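# Push the wrapped bar beneath the sealing arm

## Task

Push the film-wrapped bar across the table, without lifting it, until its long axis lines up beneath the sealing arm and the sealing arm sits over the bar's centre line along its whole length.

## Robot and tools

ROBOT. Two arms share the table: left_arm, mounted on the +y side with a left hand, and right_arm with a right hand (a mirror of the left). Measured base poses in the scene frame: left_arm at (+0.006, +0.296, +0.048) m, quat_wxyz (+1.000, 0, 0, -0.006); right_arm at (-0.029, -0.308, +0.037) m, quat_wxyz (+1.000, 0, 0, -0.004). A camera stand is fixed behind the arms. Loose objects may now and then get a short shove from outside.

FRAMES. Scene frame: origin at table-top height halfway between the nominal bases, +z up, +x forward over the table, +y toward left_arm. Fixed cameras and the table use it. Reported hand poses, velocities and Hand targets use each arm's own base frame. Motion offsets run along the axes of that arm's current Hand target. The hand point sits 0.05 m in front of the palm and 0.15 m out from the wrist face. Its +z runs along the straight fingers, +y points out of the palm, +x runs across the palm away from the thumb on the right hand and toward the thumb on the left. Straight fingertips reach 0.06 to 0.07 m past the point along +z, lying 0.06 m behind it along -y. A bracket on the little-finger side of the wrist reaches 0.10 m sideways and can strike things.

ROW FORMAT. Every command row has 28 numbers, all in [-1, 1], covering both arms even when one is idle: left dx, dy, dz, rx, ry, rz; six left-hand motor numbers; left force_limit, speed; then the same 14 for the right. Pose numbers are offsets, not poses: they count from the Hand target at the start of the action or move, along its axes, with 1.0 = 0.6 m or 180 degrees; rx, ry, rz form one rotation vector. Six zeros re-request the current Hand target. Motor order: little, ring, middle, index, thumb_bend, thumb_turn; +1 is open/straight, -1 closed; thumb_turn -1 places the thumb opposite the fingers. Alternatively put grasp numbers a, b, c in the first three slots and exactly 0 in the last three (all zero = open hand; a closes index, middle and bends thumb; b curls ring and little; c swings the thumb in front). To set a single motor to zero, write 0.001. force_limit maps -1..+1 to about 0..10 N at the fingertip (15 N for thumb motors); speed rises from near zero at -1 to full at +0.48. There is no keep-as-is value: resend the hand's last executed eight numbers (or, before any, its hand_measured plus hand_force_limit and hand_speed). For a gentle close, use speed -0.94 or less.

TOOLS.
- execute_actions(actions, cameras): actions is a list of actions; each is up to 15 rows, one per 1/30 s step, the last row held if fewer. All rows of an action count from the same start pose. An empty list returns images; cameras picks views by name, ["all"] or [].
- move(target, speed, blend, blocking, cameras): target is one 28-number row or up to 15 rows, every row offset from the same starting Hand targets. The hand follows a straight path, not avoiding obstacles. speed is in m/s, 0.002 to 4.3, default 0.25 (turning up to twice that in rad/s), one value or one per target. blend in m rounds corners; 0 stops at each target. blocking=false returns after about 0.5 s while motion continues. Paths cap at 10 s.
- wait(seconds 0 to 10, cameras); stop(cameras) brakes a running move; zoom_image(camera, region [x0, y0, x1, y1] in pixels, at most 504 per side) enlarges the latest image; show_instructions; finished_scene(scene 1) ends the scene for good.
Cameras: cam_head_left, cam_head_right, cam_high, cam_low, cam_left_wrist, cam_right_wrist, each 672x504.

RESULTS. Each reports end_effector_position (m) and end_effector_quat_wxyz per arm, Hand target (the next offsets' origin, after the controller clips orientation to within 40 degrees of measured), joint positions, velocities and torques, motor temperatures, and per motor hand_measured, hand_stopped_by (moving, target, force, stalled, fault) and hand_load_n (positive when pushed open). move adds a line such as done, off_target, moving, held or fault, with limits=paced (pose clipped) or limits=held (steps withheld). Resting 1 to 3 cm, sometimes 5 cm, short (usually low) is normal sag, not contact; resend the gap as an offset if needed. Joint ranges (rad): waist -2.880..2.880, shoulder 0.000..3.142, elbow 0.000..3.019, wrist pitch -1.693..1.571, wrist yaw -1.571..1.571, wrist roll -2.094..2.094.

CAUTIONS. Push the bar gently and slowly; faster or deeper contact strikes harder, and a blocked arm keeps pressing until commanded back past its hand point. Keep the bar and everything else on the table. Never let the arms or hands touch each other. Avoid sweeping a hand near its own base (it can flip the shoulder). Stretched or straining arms heat up: MOTOR HOT appears at 85 °C and at 100 °C the arm drops for 30 to 60 s. Do not overload fingers. Before finishing, the bar must stay in place with the robot off it.

Each tool is called after "Call:" by a JSON object that holds its "name" and its "arguments".

Reference images:

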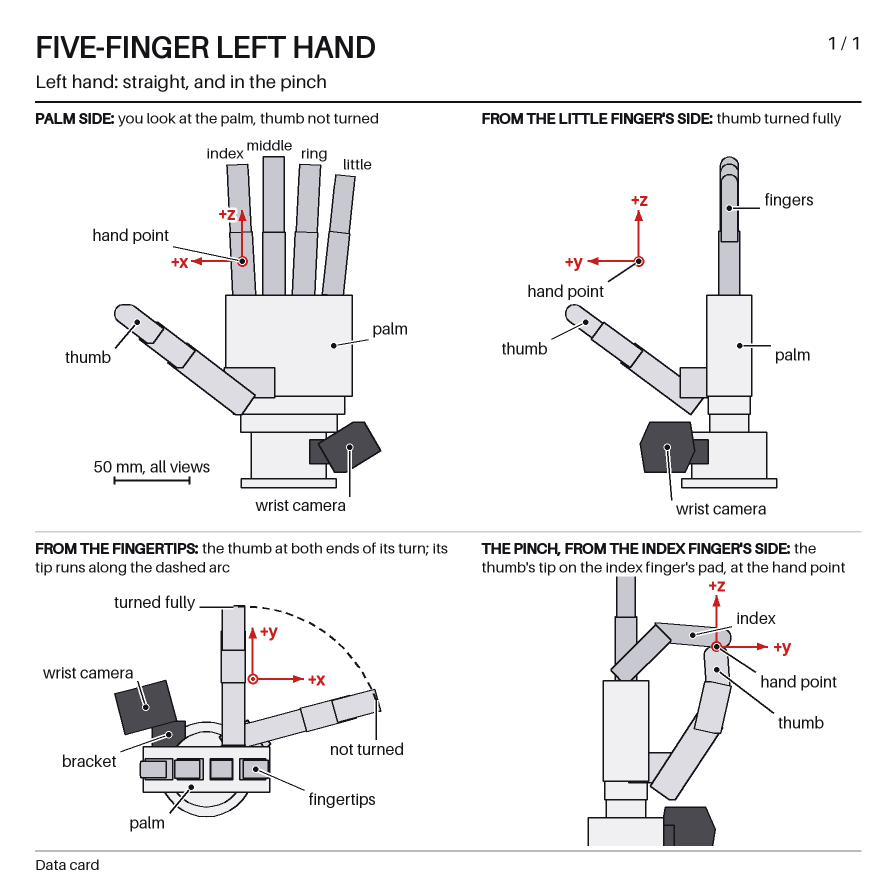

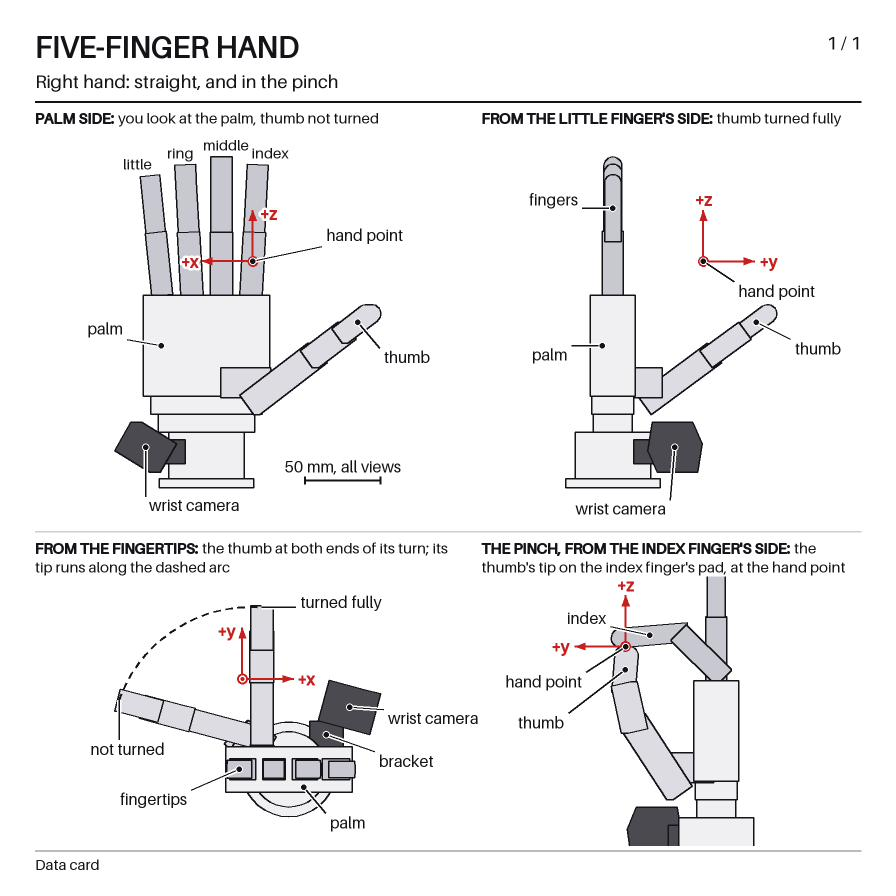

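## Session

Call:
{"name": "execute_actions", "arguments": {"actions": []}}

Scene clock: 0.00 s.
left_arm: end_effector_position=(+0.4658, +0.1912, +0.0793) hand_measured=(+1.000, +1.000, +1.000, +1.000, +1.000, +1.000) hand_load_n=(+0.0, +0.0, +0.0, +0.0, +0.0, +0.0) hand_stopped_by=(target, target, target, target, target, target) hand_force_limit=0.00 hand_speed=-0.80 end_effector_quat_wxyz=(-0.017, +0.998, +0.058, -0.012) | right_arm: end_effector_position=(+0.4379, +0.2397, +0.1623) hand_measured=(+1.000, +1.000, +1.000, +1.000, +1.000, +1.000) hand_load_n=(+0.0, +0.0, +0.0, +0.0, +0.0, +0.0) hand_stopped_by=(target, target, target, target, target, target) hand_force_limit=0.00 hand_speed=-0.80 end_effector_quat_wxyz=(-0.015, +0.994, +0.088, +0.068)
Joint positions: left_arm=[0.509 1.714 1.323 -1.186 -0.041 -1.179] | right_arm=[0.602 1.698 1.529 -1.269 0.041 -1.148]
Joint velocities: within noise
Joint torques (N m): no reading
Motor temperatures (°C): left_arm=[33 30 34 32 29 30] | right_arm=[34 30 35 32 30 31]
Heat: left arm: hottest elbow 34 °C; right arm: hottest elbow 35 °C.
Hand target: left_arm +0.4738, +0.1957, +0.0882; -0.022, +0.998, +0.058, -0.001 | right_arm +0.4454, +0.2448, +0.1736; -0.022, +0.993, +0.088, +0.081

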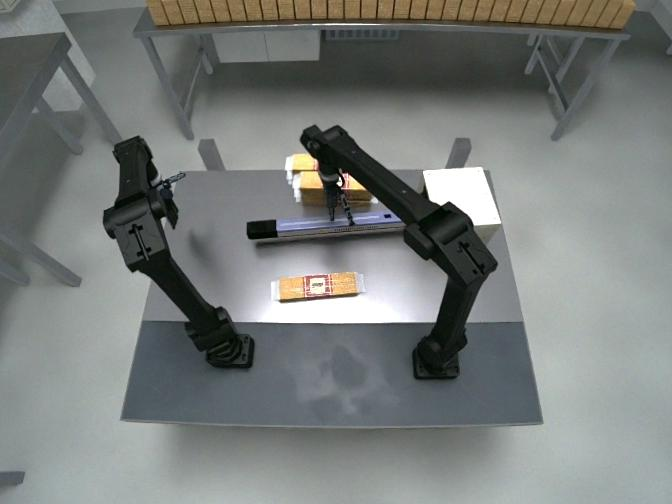

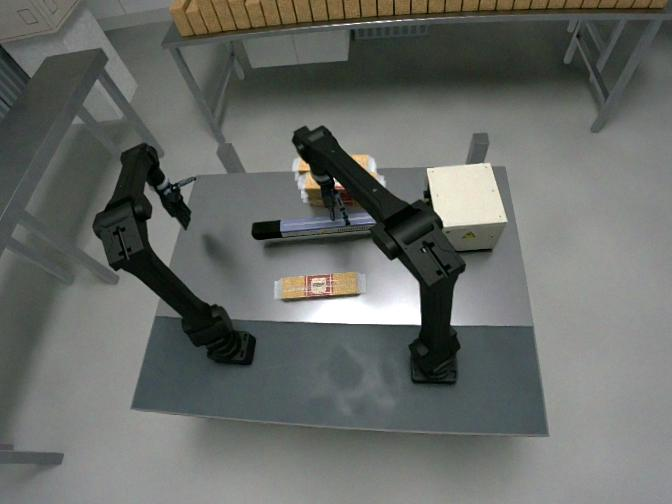

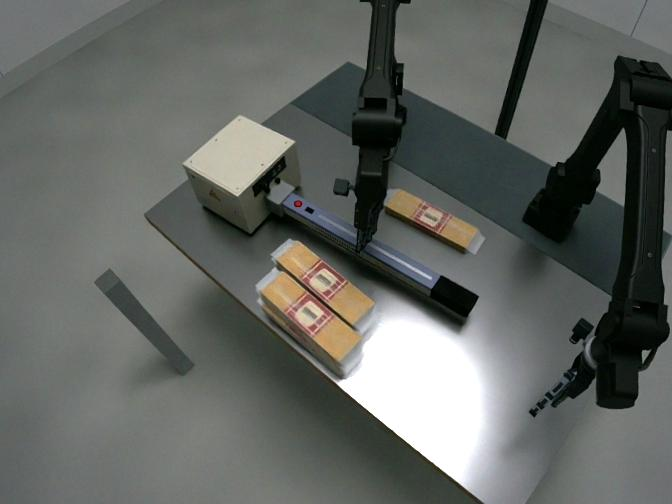

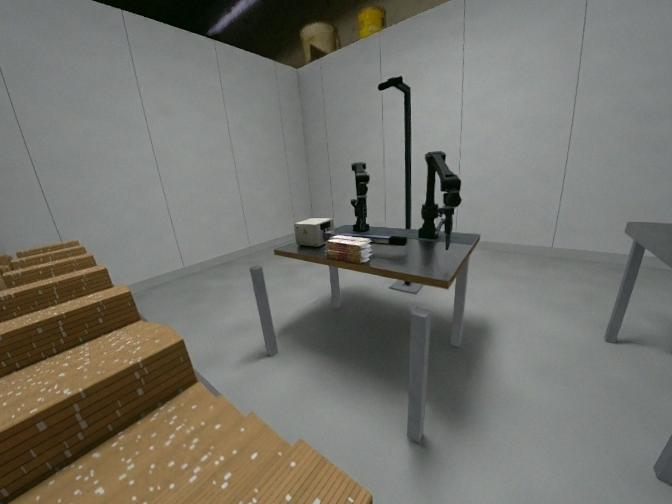

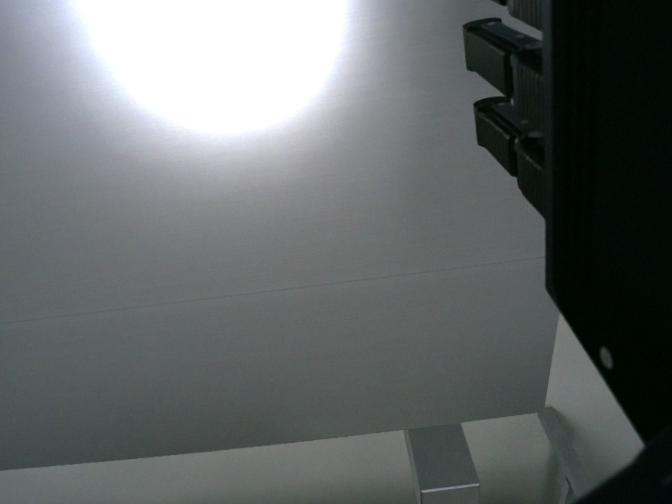

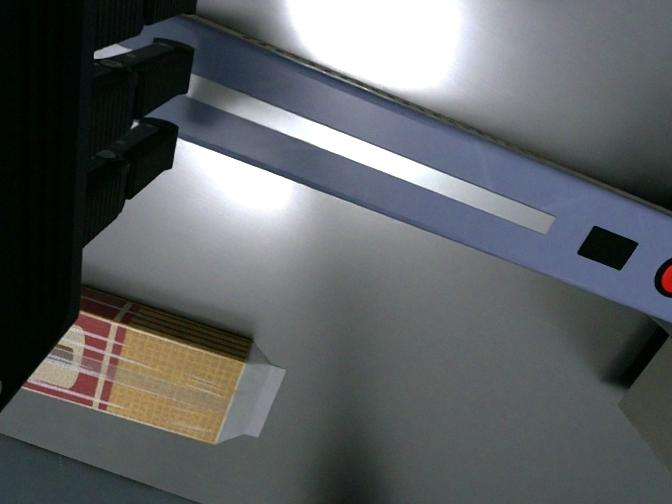

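Call:
{"name": "zoom_image", "arguments": {"camera": "cam_head_left", "region": [220, 140, 520, 320]}}

Call:
{"name": "zoom_image", "arguments": {"camera": "cam_high", "region": [150, 80, 550, 400]}}

Call:
{"name": "zoom_image", "arguments": {"camera": "cam_low", "region": [260, 130, 500, 310]}}

Scaled by 1.680 from the camera's 672x504 image, which has a finer 960x720 frame.

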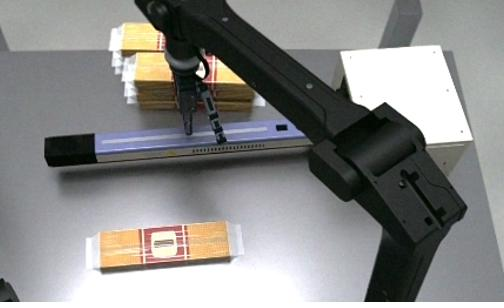

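Scaled by 1.260 from the camera's 672x504 image, which has a finer 960x720 frame.

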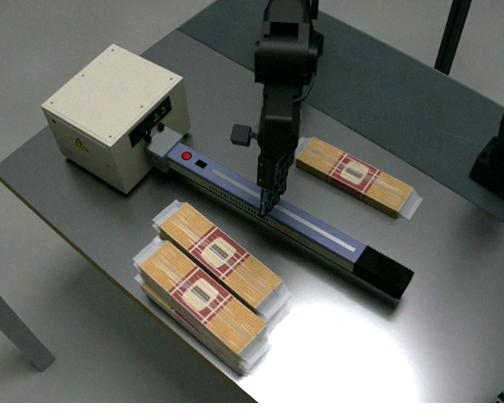

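Scaled by 2.100 from the camera's 672x504 image, which has a finer 960x720 frame.

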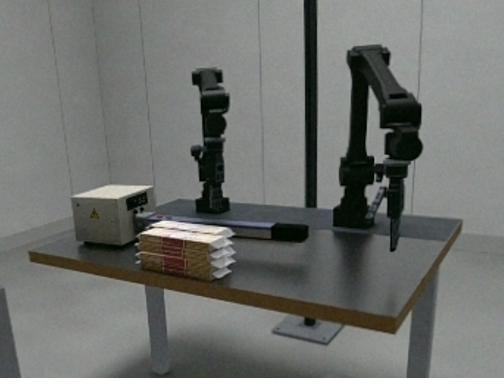

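Call:
{"name": "zoom_image", "arguments": {"camera": "cam_head_left", "region": [110, 280, 350, 460]}}

Call:
{"name": "zoom_image", "arguments": {"camera": "cam_head_left", "region": [330, 280, 570, 460]}}

Scaled by 2.100 from the camera's 672x504 image, which has a finer 960x720 frame.

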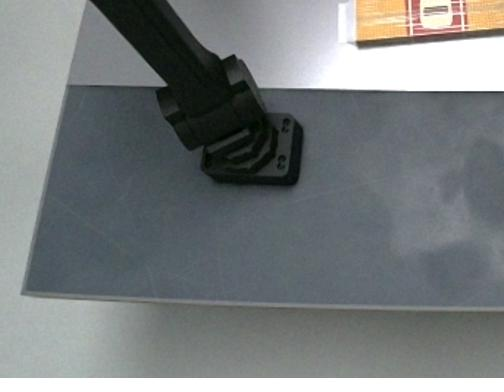

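Scaled by 2.100 from the camera's 672x504 image, which has a finer 960x720 frame.

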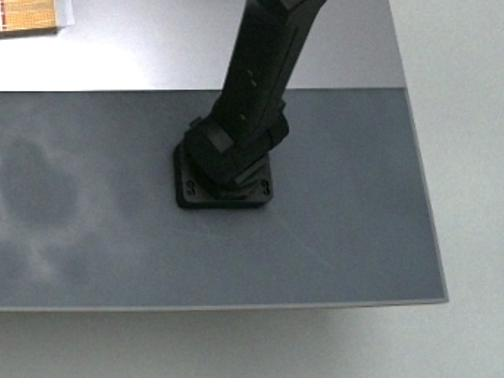

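Call:
{"name": "move", "arguments": {"target": [0,0,0,0,0,0,1,1,1,1,1,1,0,-0.8,-0.4873,-0.330,-0.1562,-0.0171,0.0049,0.5286,1,1,1,1,1,1,0,-0.8], "speed": 0.35, "cameras": ["cam_head_left","cam_head_right","cam_high","cam_right_wrist","cam_low"]}}

Scene clock: 137.80 s.
left_arm: end_effector_position=(+0.4658, +0.1912, +0.0793) hand_measured=(+1.000, +1.000, +1.000, +1.000, +1.000, +1.000) hand_load_n=(+0.0, +0.0, +0.0, +0.0, +0.0, +0.0) hand_stopped_by=(target, target, target, target, target, target) hand_force_limit=0.00 hand_speed=-0.80 end_effector_quat_wxyz=(-0.017, +0.998, +0.058, -0.012) | right_arm: end_effector_position=(+0.1179, +0.3854, +0.2215) hand_measured=(+1.000, +1.000, +1.000, +1.000, +1.000, +1.000) hand_load_n=(+0.0, +0.0, -0.5, +0.0, +0.0, -0.5) hand_stopped_by=(target, target, target, target, target, target) hand_force_limit=0.00 hand_speed=-0.80 end_effector_quat_wxyz=(-0.051, +0.732, -0.678, +0.046)
Joint positions: left_arm=[0.509 1.714 1.323 -1.186 -0.041 -1.179] | right_arm=[1.167 1.341 1.292 -1.455 0.121 1.087]
Joint torques (N m): left_arm=[-1.55 -16.26 7.72 0.21 0.11 0.07] | right_arm=[0.32 -12.22 8.36 0.32 0.31 0.14]
Motor temperatures (°C): left_arm=[33 31 41 32 28 30] | right_arm=[34 33 43 32 30 31]
Heat: left arm: hottest elbow 41 °C; right arm: hottest elbow 43 °C.
Hand target: left_arm +0.4738, +0.1957, +0.0882; -0.022, +0.998, +0.058, -0.001 | right_arm +0.1114, +0.3843, +0.2236; -0.052, +0.734, -0.676, +0.047
Off the commanded pose: left_arm 0.013 m, 1 deg | right_arm 0.007 m, 0 deg.
move: off_target (left_arm)
Images, in order (width x height): cam_head_left 672x504, cam_head_right 672x504, cam_high 672x504, cam_low 672x504, cam_right_wrist 672x504.

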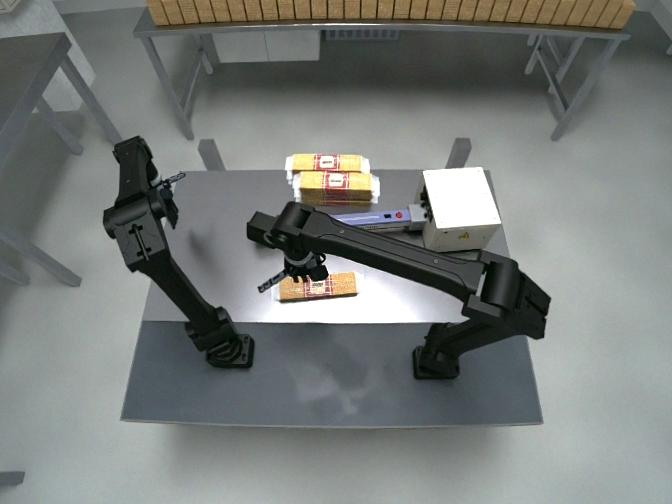

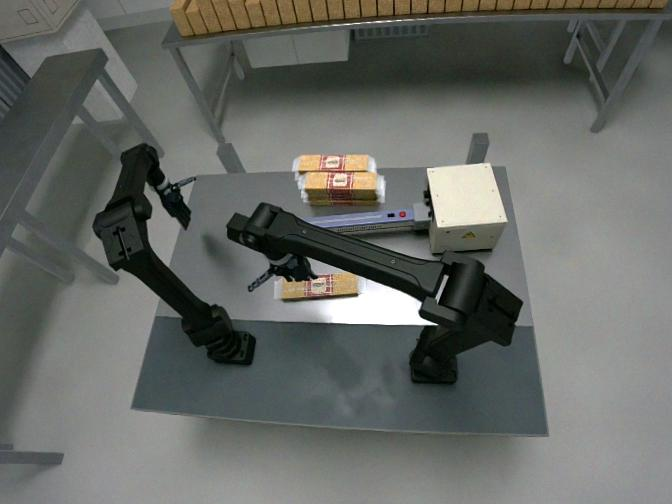

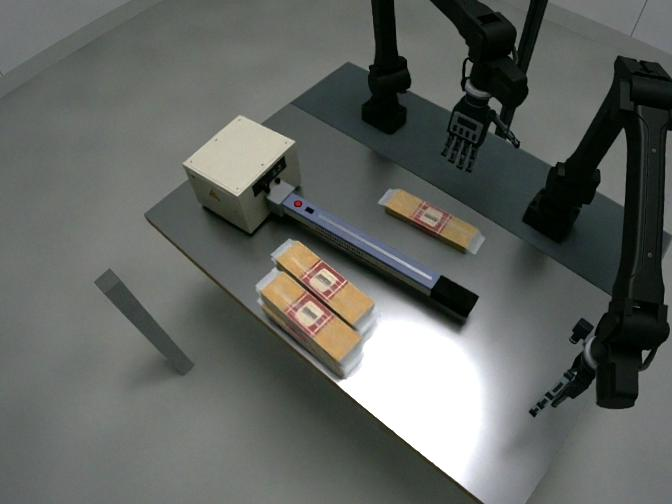

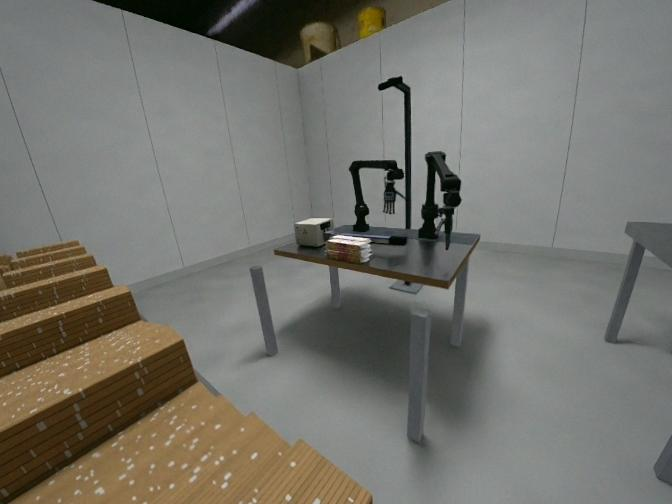

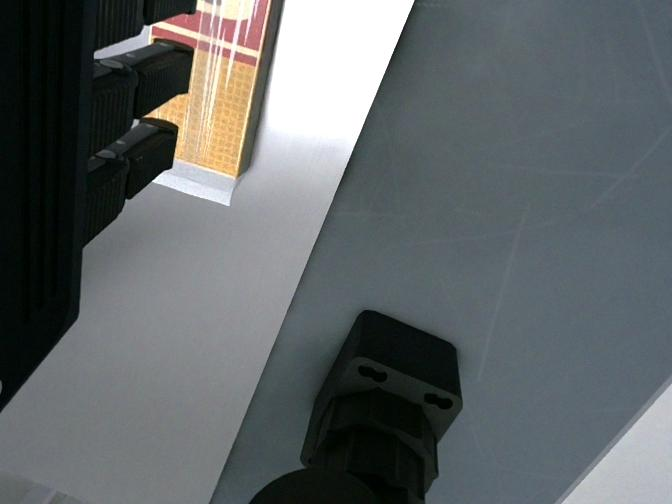

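Call:
{"name": "zoom_image", "arguments": {"camera": "cam_high", "region": [250, 150, 510, 345]}}

Call:
{"name": "zoom_image", "arguments": {"camera": "cam_head_left", "region": [220, 150, 460, 330]}}

Call:
{"name": "zoom_image", "arguments": {"camera": "cam_low", "region": [280, 200, 440, 290]}}

Scaled by 1.938 from the camera's 672x504 image, which has a finer 960x720 frame.

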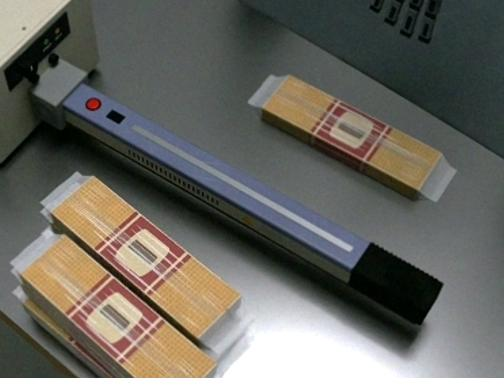

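Scaled by 2.100 from the camera's 672x504 image, which has a finer 960x720 frame.

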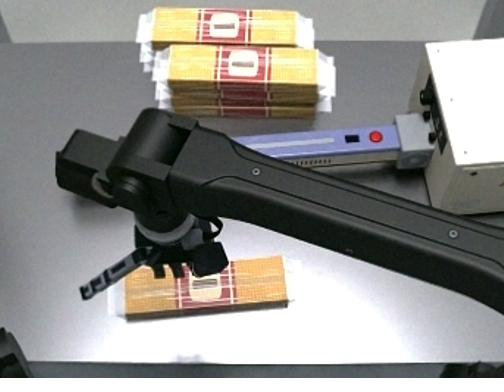

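Scaled by 3.150 from the camera's 672x504 image, which has a finer 960x720 frame.

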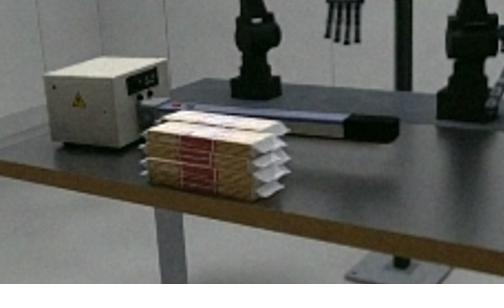

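Call:
{"name": "zoom_image", "arguments": {"camera": "cam_high", "region": [360, 60, 600, 240]}}

Call:
{"name": "zoom_image", "arguments": {"camera": "cam_high", "region": [130, 50, 410, 260]}}

Call:
{"name": "zoom_image", "arguments": {"camera": "cam_high", "region": [480, 280, 672, 424]}}

Scaled by 2.100 from the camera's 672x504 image, which has a finer 960x720 frame.

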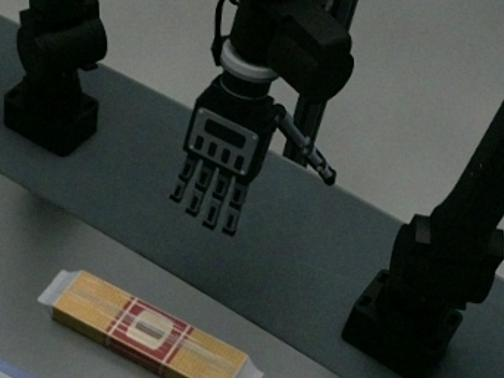

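Scaled by 1.800 from the camera's 672x504 image, which has a finer 960x720 frame.

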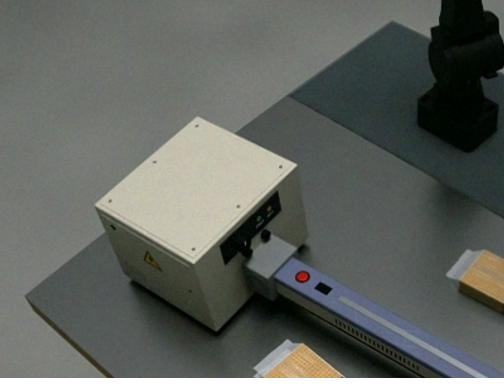

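Scaled by 2.625 from the camera's 672x504 image, which has a finer 960x720 frame.

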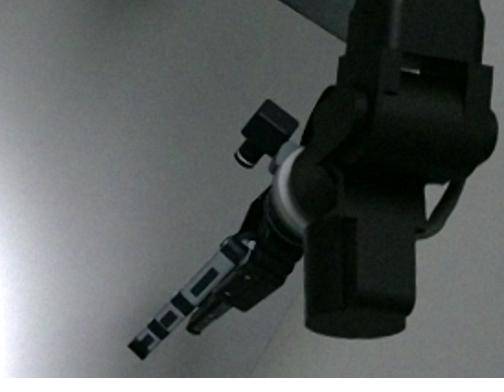

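Call:
{"name": "move", "arguments": {"target": [0,0,0,0,0,0,1,1,1,1,1,1,0,-0.8,-0.0028,0.0653,0.2265,0,0,0,1,1,1,1,1,1,0,-0.8], "speed": 0.2, "cameras": ["cam_head_left","cam_head_right","cam_high","cam_right_wrist"]}}

Scene clock: 214.93 s.
left_arm: end_effector_position=(+0.4658, +0.1912, +0.0793) hand_measured=(+1.000, +1.000, +1.000, +1.000, +1.000, +1.000) hand_load_n=(+0.0, +0.0, +0.0, +0.0, +0.0, +0.0) hand_stopped_by=(target, target, target, target, target, target) hand_force_limit=0.00 hand_speed=-0.80 end_effector_quat_wxyz=(-0.017, +0.998, +0.058, -0.012) | right_arm: end_effector_position=(+0.0956, +0.3802, +0.0844) hand_measured=(+1.000, +1.000, +1.000, +1.000, +1.000, +1.000) hand_load_n=(+0.0, +0.0, +0.0, +0.0, +0.0, -0.5) hand_stopped_by=(target, target, target, target, target, target) hand_force_limit=0.00 hand_speed=-0.80 end_effector_quat_wxyz=(-0.047, +0.732, -0.678, +0.048)
Joint positions: left_arm=[0.509 1.714 1.323 -1.186 -0.041 -1.179] | right_arm=[1.216 1.4 0.979 -1.098 0.124 1.136]
Joint torques (N m): left_arm=[-1.49 -16.21 7.69 0.21 0.11 0.07] | right_arm=[0.26 -10.87 7.92 0.8 0.35 0.17]
Heat: left arm: hottest elbow 42 °C; right arm: hottest elbow 40 °C.
Hand target: left_arm +0.4738, +0.1957, +0.0882; -0.022, +0.998, +0.058, -0.001 | right_arm +0.0916, +0.3845, +0.0836; -0.052, +0.734, -0.676, +0.047
Off the commanded pose: left_arm 0.013 m, 1 deg | right_arm 0.006 m, 1 deg.
move: off_target (left_arm)
Images, in order (width x height): cam_head_left 672x504, cam_head_right 672x504, cam_high 672x504, cam_right_wrist 672x504.

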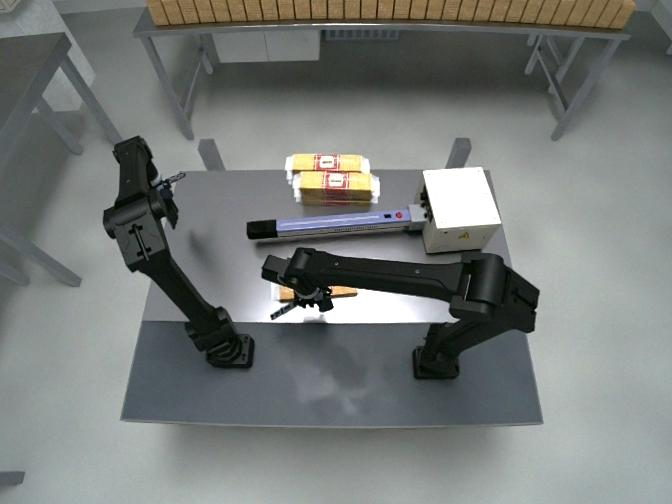

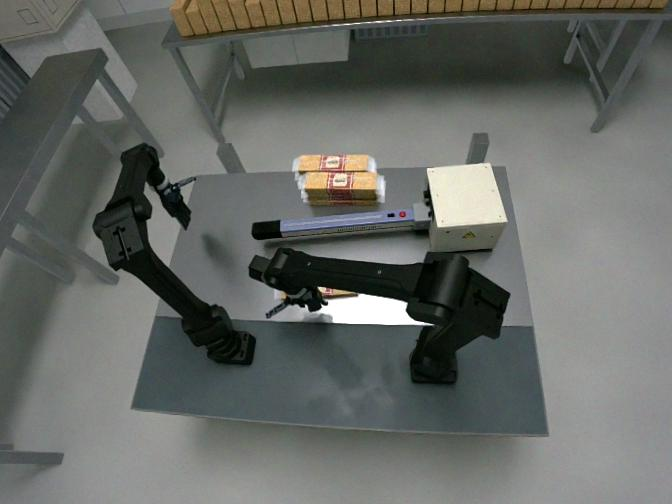

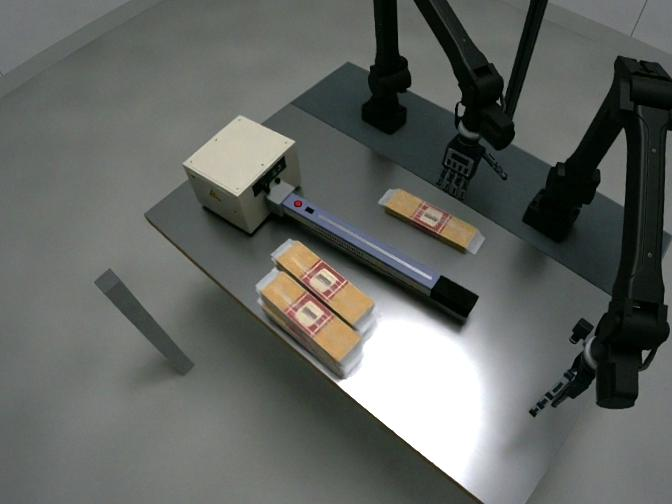

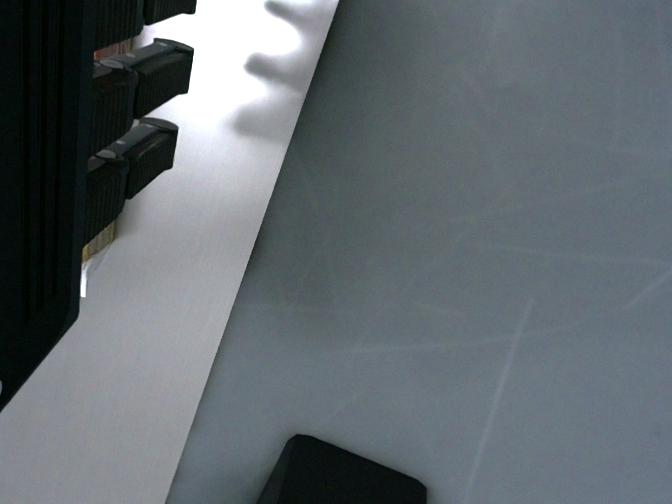

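Call:
{"name": "move", "arguments": {"target": [0,0,0,0,0,0,1,1,1,1,1,1,0,-0.8,0,0.0104,0.0743,0,0,0,1,1,1,1,1,1,0,-0.8], "speed": 0.12, "cameras": ["cam_high","cam_right_wrist","cam_low"]}}

Call:
{"name": "zoom_image", "arguments": {"camera": "cam_high", "region": [360, 100, 540, 260]}}

Call:
{"name": "zoom_image", "arguments": {"camera": "cam_low", "region": [320, 200, 440, 270]}}

Scene clock: 222.20 s.
left_arm: end_effector_position=(+0.4658, +0.1912, +0.0793) hand_measured=(+1.000, +1.000, +1.000, +1.000, +1.000, +1.000) hand_load_n=(+0.0, +0.0, +0.0, +0.0, +0.0, +0.0) hand_stopped_by=(target, target, target, target, target, target) hand_force_limit=0.00 hand_speed=-0.80 end_effector_quat_wxyz=(-0.017, +0.998, +0.058, -0.012) | right_arm: end_effector_position=(+0.0960, +0.3812, +0.0408) hand_measured=(+1.000, +1.000, +1.000, +1.000, +1.000, +1.000) hand_load_n=(+0.0, +0.0, +0.0, +0.0, +0.0, +0.0) hand_stopped_by=(target, target, target, target, target, target) hand_force_limit=0.00 hand_speed=-0.80 end_effector_quat_wxyz=(-0.049, +0.732, -0.678, +0.047)
Joint positions: left_arm=[0.509 1.714 1.323 -1.186 -0.041 -1.179] | right_arm=[1.216 1.459 0.911 -0.968 0.124 1.136]
Joint torques (N m): left_arm=[-1.49 -16.26 7.71 0.2 0.11 0.06] | right_arm=[-0.09 -11.11 7.1 0.94 0.32 0.17]
Heat: left arm: hottest elbow 42 °C; right arm: hottest elbow 40 °C.
Hand target: left_arm +0.4738, +0.1957, +0.0882; -0.022, +0.998, +0.058, -0.001 | right_arm +0.0917, +0.3846, +0.0387; -0.052, +0.734, -0.675, +0.047
Off the commanded pose: left_arm 0.013 m, 1 deg | right_arm 0.006 m, 1 deg.
move: off_target (left_arm)
Images, in order (width x height): cam_high 672x504, cam_low 672x504, cam_right_wrist 672x504.

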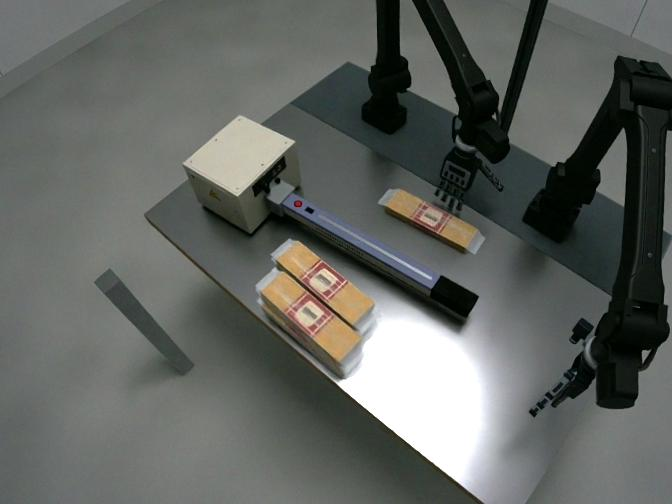

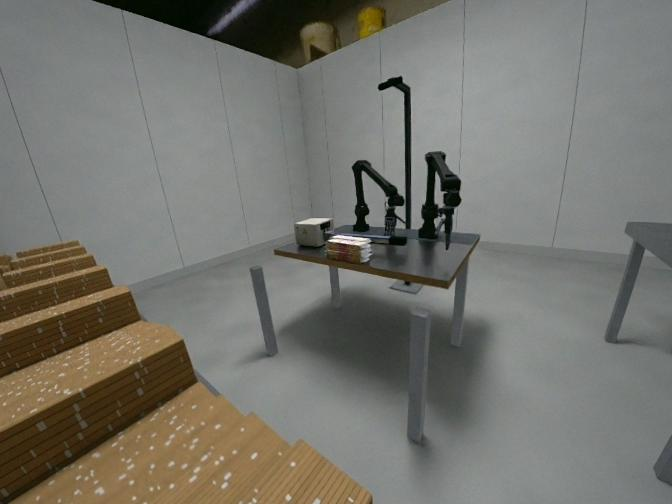

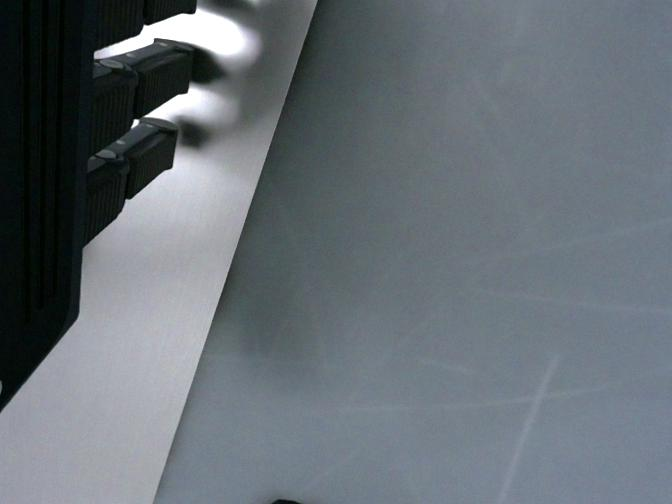

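Scaled by 2.800 from the camera's 672x504 image, which has a finer 960x720 frame.

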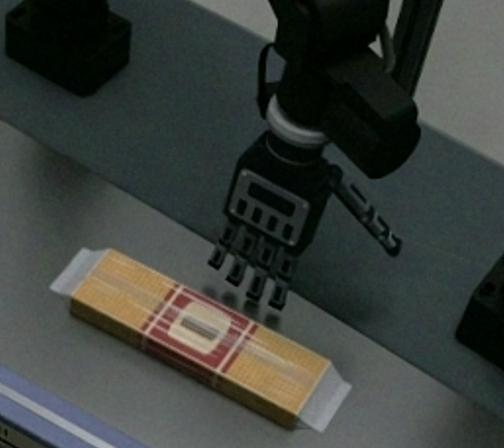

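Scaled by 4.200 from the camera's 672x504 image, which has a finer 960x720 frame.

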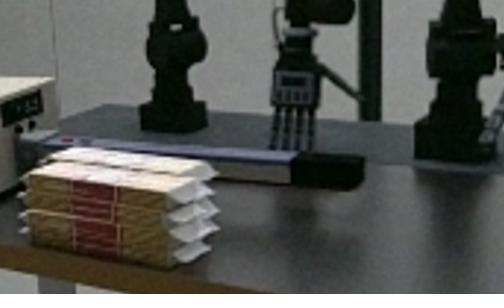

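Call:
{"name": "zoom_image", "arguments": {"camera": "cam_right_wrist", "region": [70, 0, 330, 260]}}

Scaled by 1.938 from the camera's 672x504 image, which has a finer 960x720 frame.

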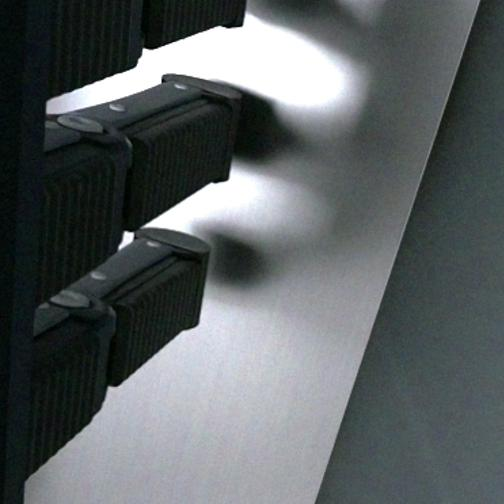

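Call:
{"name": "move", "arguments": {"target": [[0,0,0,0,0,0,1,1,1,1,1,1,0,-0.8,0,-0.0317,0.0145,0,0,0,1,1,1,1,1,1,0,-0.8],[0,0,0,0,0,0,1,1,1,1,1,1,0,-0.8,0,-0.2547,0.0458,0,0,0,1,1,1,1,1,1,0,-0.8]], "speed": [0.08,0.07], "blend": [0.01,0], "cameras": ["cam_high","cam_right_wrist","cam_head_left","cam_low"]}}

Call:
{"name": "zoom_image", "arguments": {"camera": "cam_high", "region": [330, 120, 530, 290]}}

Call:
{"name": "zoom_image", "arguments": {"camera": "cam_head_left", "region": [230, 170, 430, 320]}}

Scene clock: 251.83 s.
left_arm: end_effector_position=(+0.4658, +0.1912, +0.0793) hand_measured=(+1.000, +1.000, +1.000, +1.000, +1.000, +1.000) hand_load_n=(+0.0, +0.0, +0.0, +0.0, +0.0, +0.0) hand_stopped_by=(target, target, target, target, target, target) hand_force_limit=0.00 hand_speed=-0.80 end_effector_quat_wxyz=(-0.017, +0.998, +0.058, -0.012) | right_arm: end_effector_position=(+0.2073, +0.3905, +0.0403) hand_measured=(+1.000, +1.000, +1.000, +1.000, +1.000, +1.000) hand_load_n=(+0.0, -2.0, -7.5, +0.0, +0.0, +0.0) hand_stopped_by=(target, target, target, target, target, target) hand_force_limit=0.00 hand_speed=-0.80 end_effector_quat_wxyz=(-0.038, +0.750, -0.660, +0.032)
Joint positions: left_arm=[0.509 1.714 1.323 -1.186 -0.041 -1.179] | right_arm=[0.968 1.619 1.091 -0.975 0.073 0.839]
Joint torques (N m): left_arm=[-1.55 -16.26 7.69 0.2 0.11 0.07] | right_arm=[-4.01 -9.82 10.61 1.76 1.59 0.02]
Heat: left arm: hottest elbow 42 °C; right arm: hottest elbow 39 °C.
Hand target: left_arm +0.4738, +0.1957, +0.0882; -0.022, +0.998, +0.058, -0.001 | right_arm +0.2464, +0.3975, +0.0328; -0.052, +0.734, -0.676, +0.047
Off the commanded pose: left_arm 0.013 m, 1 deg | right_arm 0.040 m, 3 deg.
move: off_target (left_arm, right_arm)
Images, in order (width x height): cam_head_left 672x504, cam_high 672x504, cam_low 672x504, cam_right_wrist 672x504.

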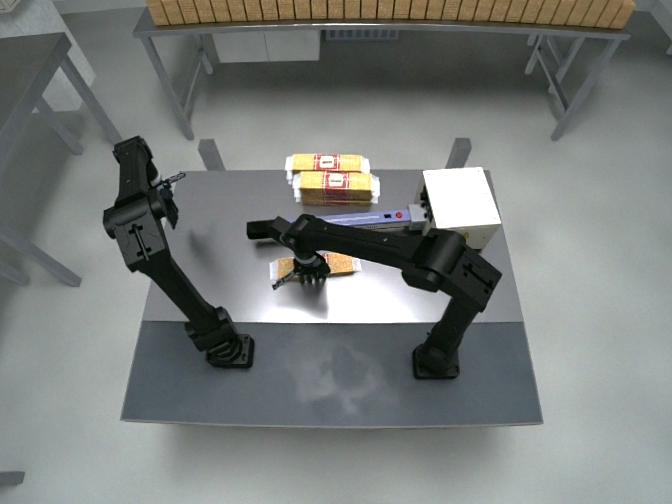

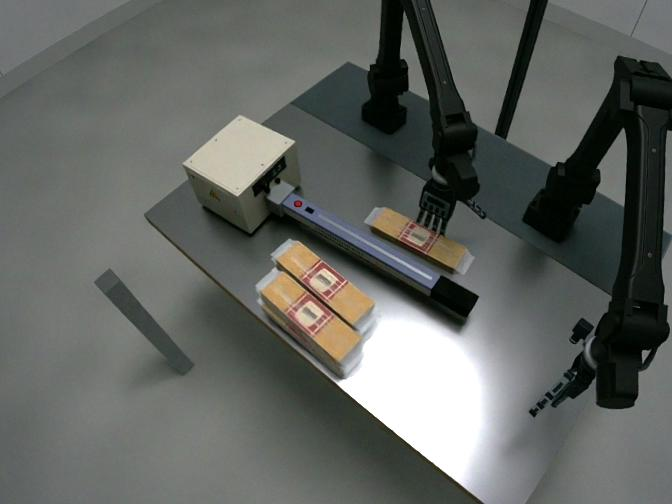

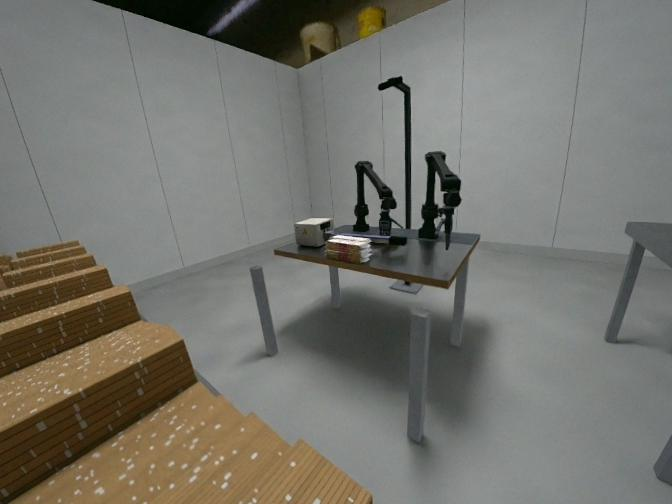

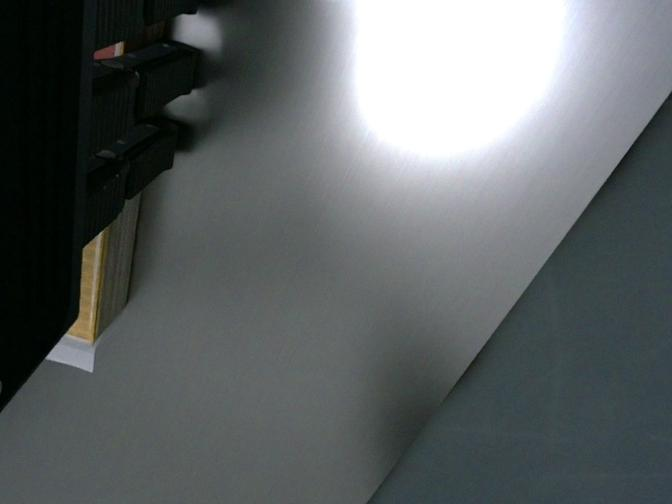

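Scaled by 2.520 from the camera's 672x504 image, which has a finer 960x720 frame.

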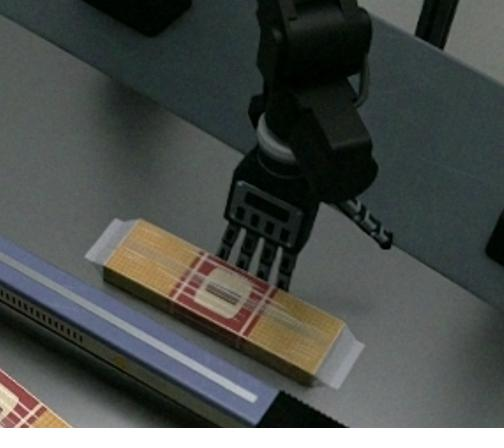

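Scaled by 2.520 from the camera's 672x504 image, which has a finer 960x720 frame.

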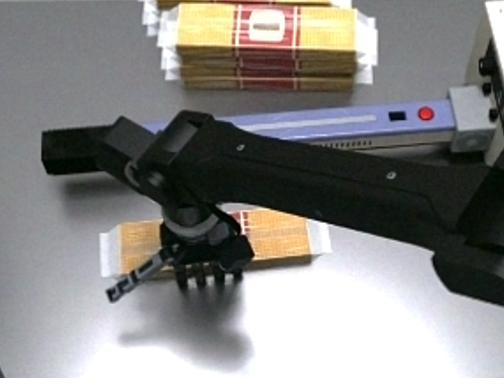

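Call:
{"name": "move", "arguments": {"target": [0,0,0,0,0,0,1,1,1,1,1,1,0,-0.8,0,-0.1312,0.0253,0,0,0.0139,1,1,1,1,1,1,0,-0.8], "speed": 0.06, "cameras": ["cam_high","cam_right_wrist","cam_head_left","cam_head_right"]}}

Call:
{"name": "zoom_image", "arguments": {"camera": "cam_high", "region": [320, 140, 500, 320]}}

Call:
{"name": "zoom_image", "arguments": {"camera": "cam_head_left", "region": [230, 160, 430, 310]}}

Scene clock: 289.17 s.
left_arm: end_effector_position=(+0.4658, +0.1912, +0.0793) hand_measured=(+1.000, +1.000, +1.000, +1.000, +1.000, +1.000) hand_load_n=(+0.0, +0.0, +0.0, +0.0, -0.5, -0.5) hand_stopped_by=(target, target, target, target, target, target) hand_force_limit=0.00 hand_speed=-0.80 end_effector_quat_wxyz=(-0.017, +0.998, +0.058, -0.012) | right_arm: end_effector_position=(+0.2784, +0.4008, +0.0425) hand_measured=(+1.000, +1.000, +0.998, +1.000, +1.000, +1.000) hand_load_n=(+0.0, -2.0, -10.0, +0.0, +0.0, +0.0) hand_stopped_by=(target, target, target, target, target, target) hand_force_limit=0.00 hand_speed=-0.80 end_effector_quat_wxyz=(-0.037, +0.738, -0.673, +0.029)
Joint positions: left_arm=[0.509 1.714 1.323 -1.186 -0.041 -1.179] | right_arm=[0.858 1.733 1.247 -1.013 0.06 0.763]
Joint torques (N m): left_arm=[-1.55 -16.26 7.71 0.23 0.11 0.07] | right_arm=[-4.89 -11.4 11.26 2.36 1.69 0.03]
Heat: left arm: hottest elbow 42 °C; right arm: hottest elbow 42 °C.
Hand target: left_arm +0.4738, +0.1957, +0.0882; -0.022, +0.998, +0.058, -0.001 | right_arm +0.3262, +0.4041, +0.0288; -0.053, +0.719, -0.692, +0.046
Off the commanded pose: left_arm 0.013 m, 1 deg | right_arm 0.050 m, 4 deg.
move: off_target (left_arm, right_arm)
Images, in order (width x height): cam_head_left 672x504, cam_head_right 672x504, cam_high 672x504, cam_right_wrist 672x504.

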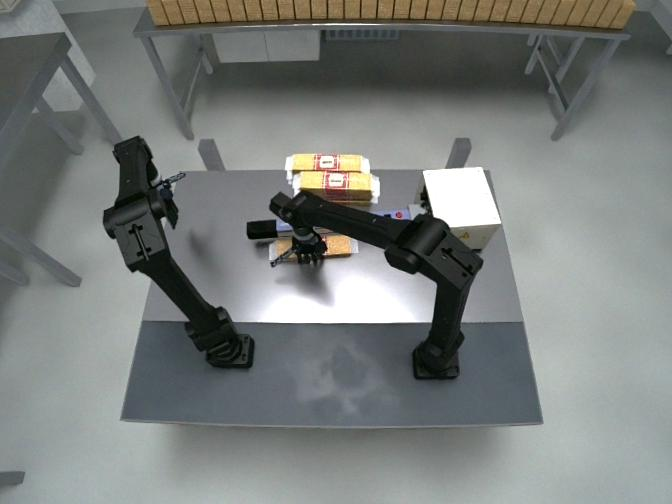

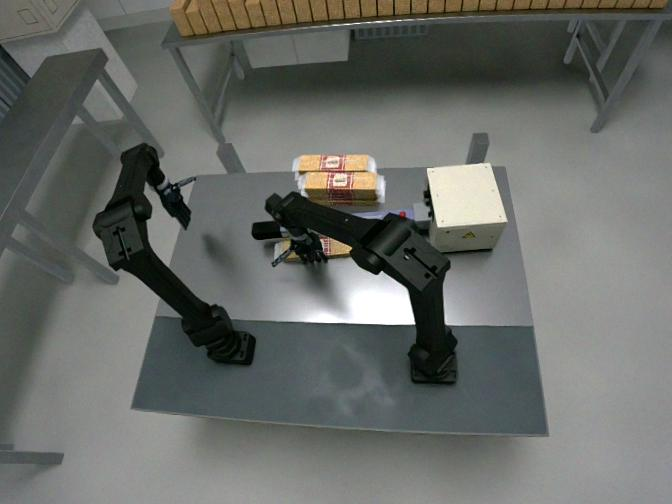

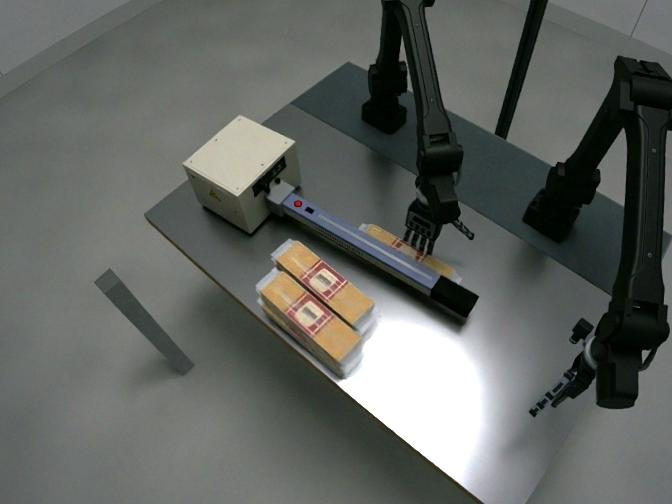

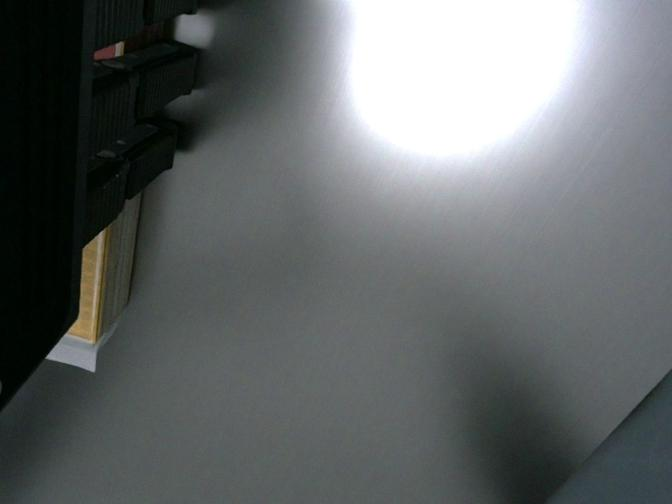

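Scaled by 2.800 from the camera's 672x504 image, which has a finer 960x720 frame.

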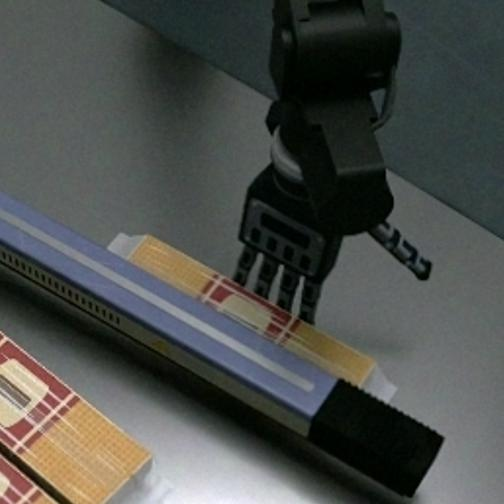

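Scaled by 2.520 from the camera's 672x504 image, which has a finer 960x720 frame.

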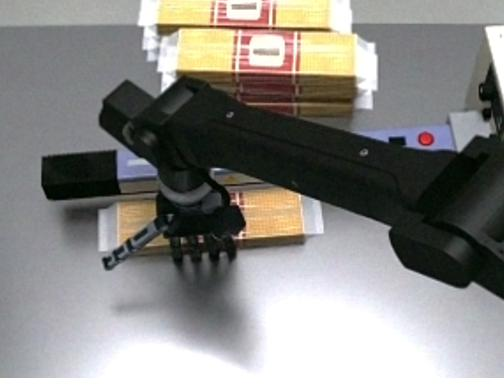

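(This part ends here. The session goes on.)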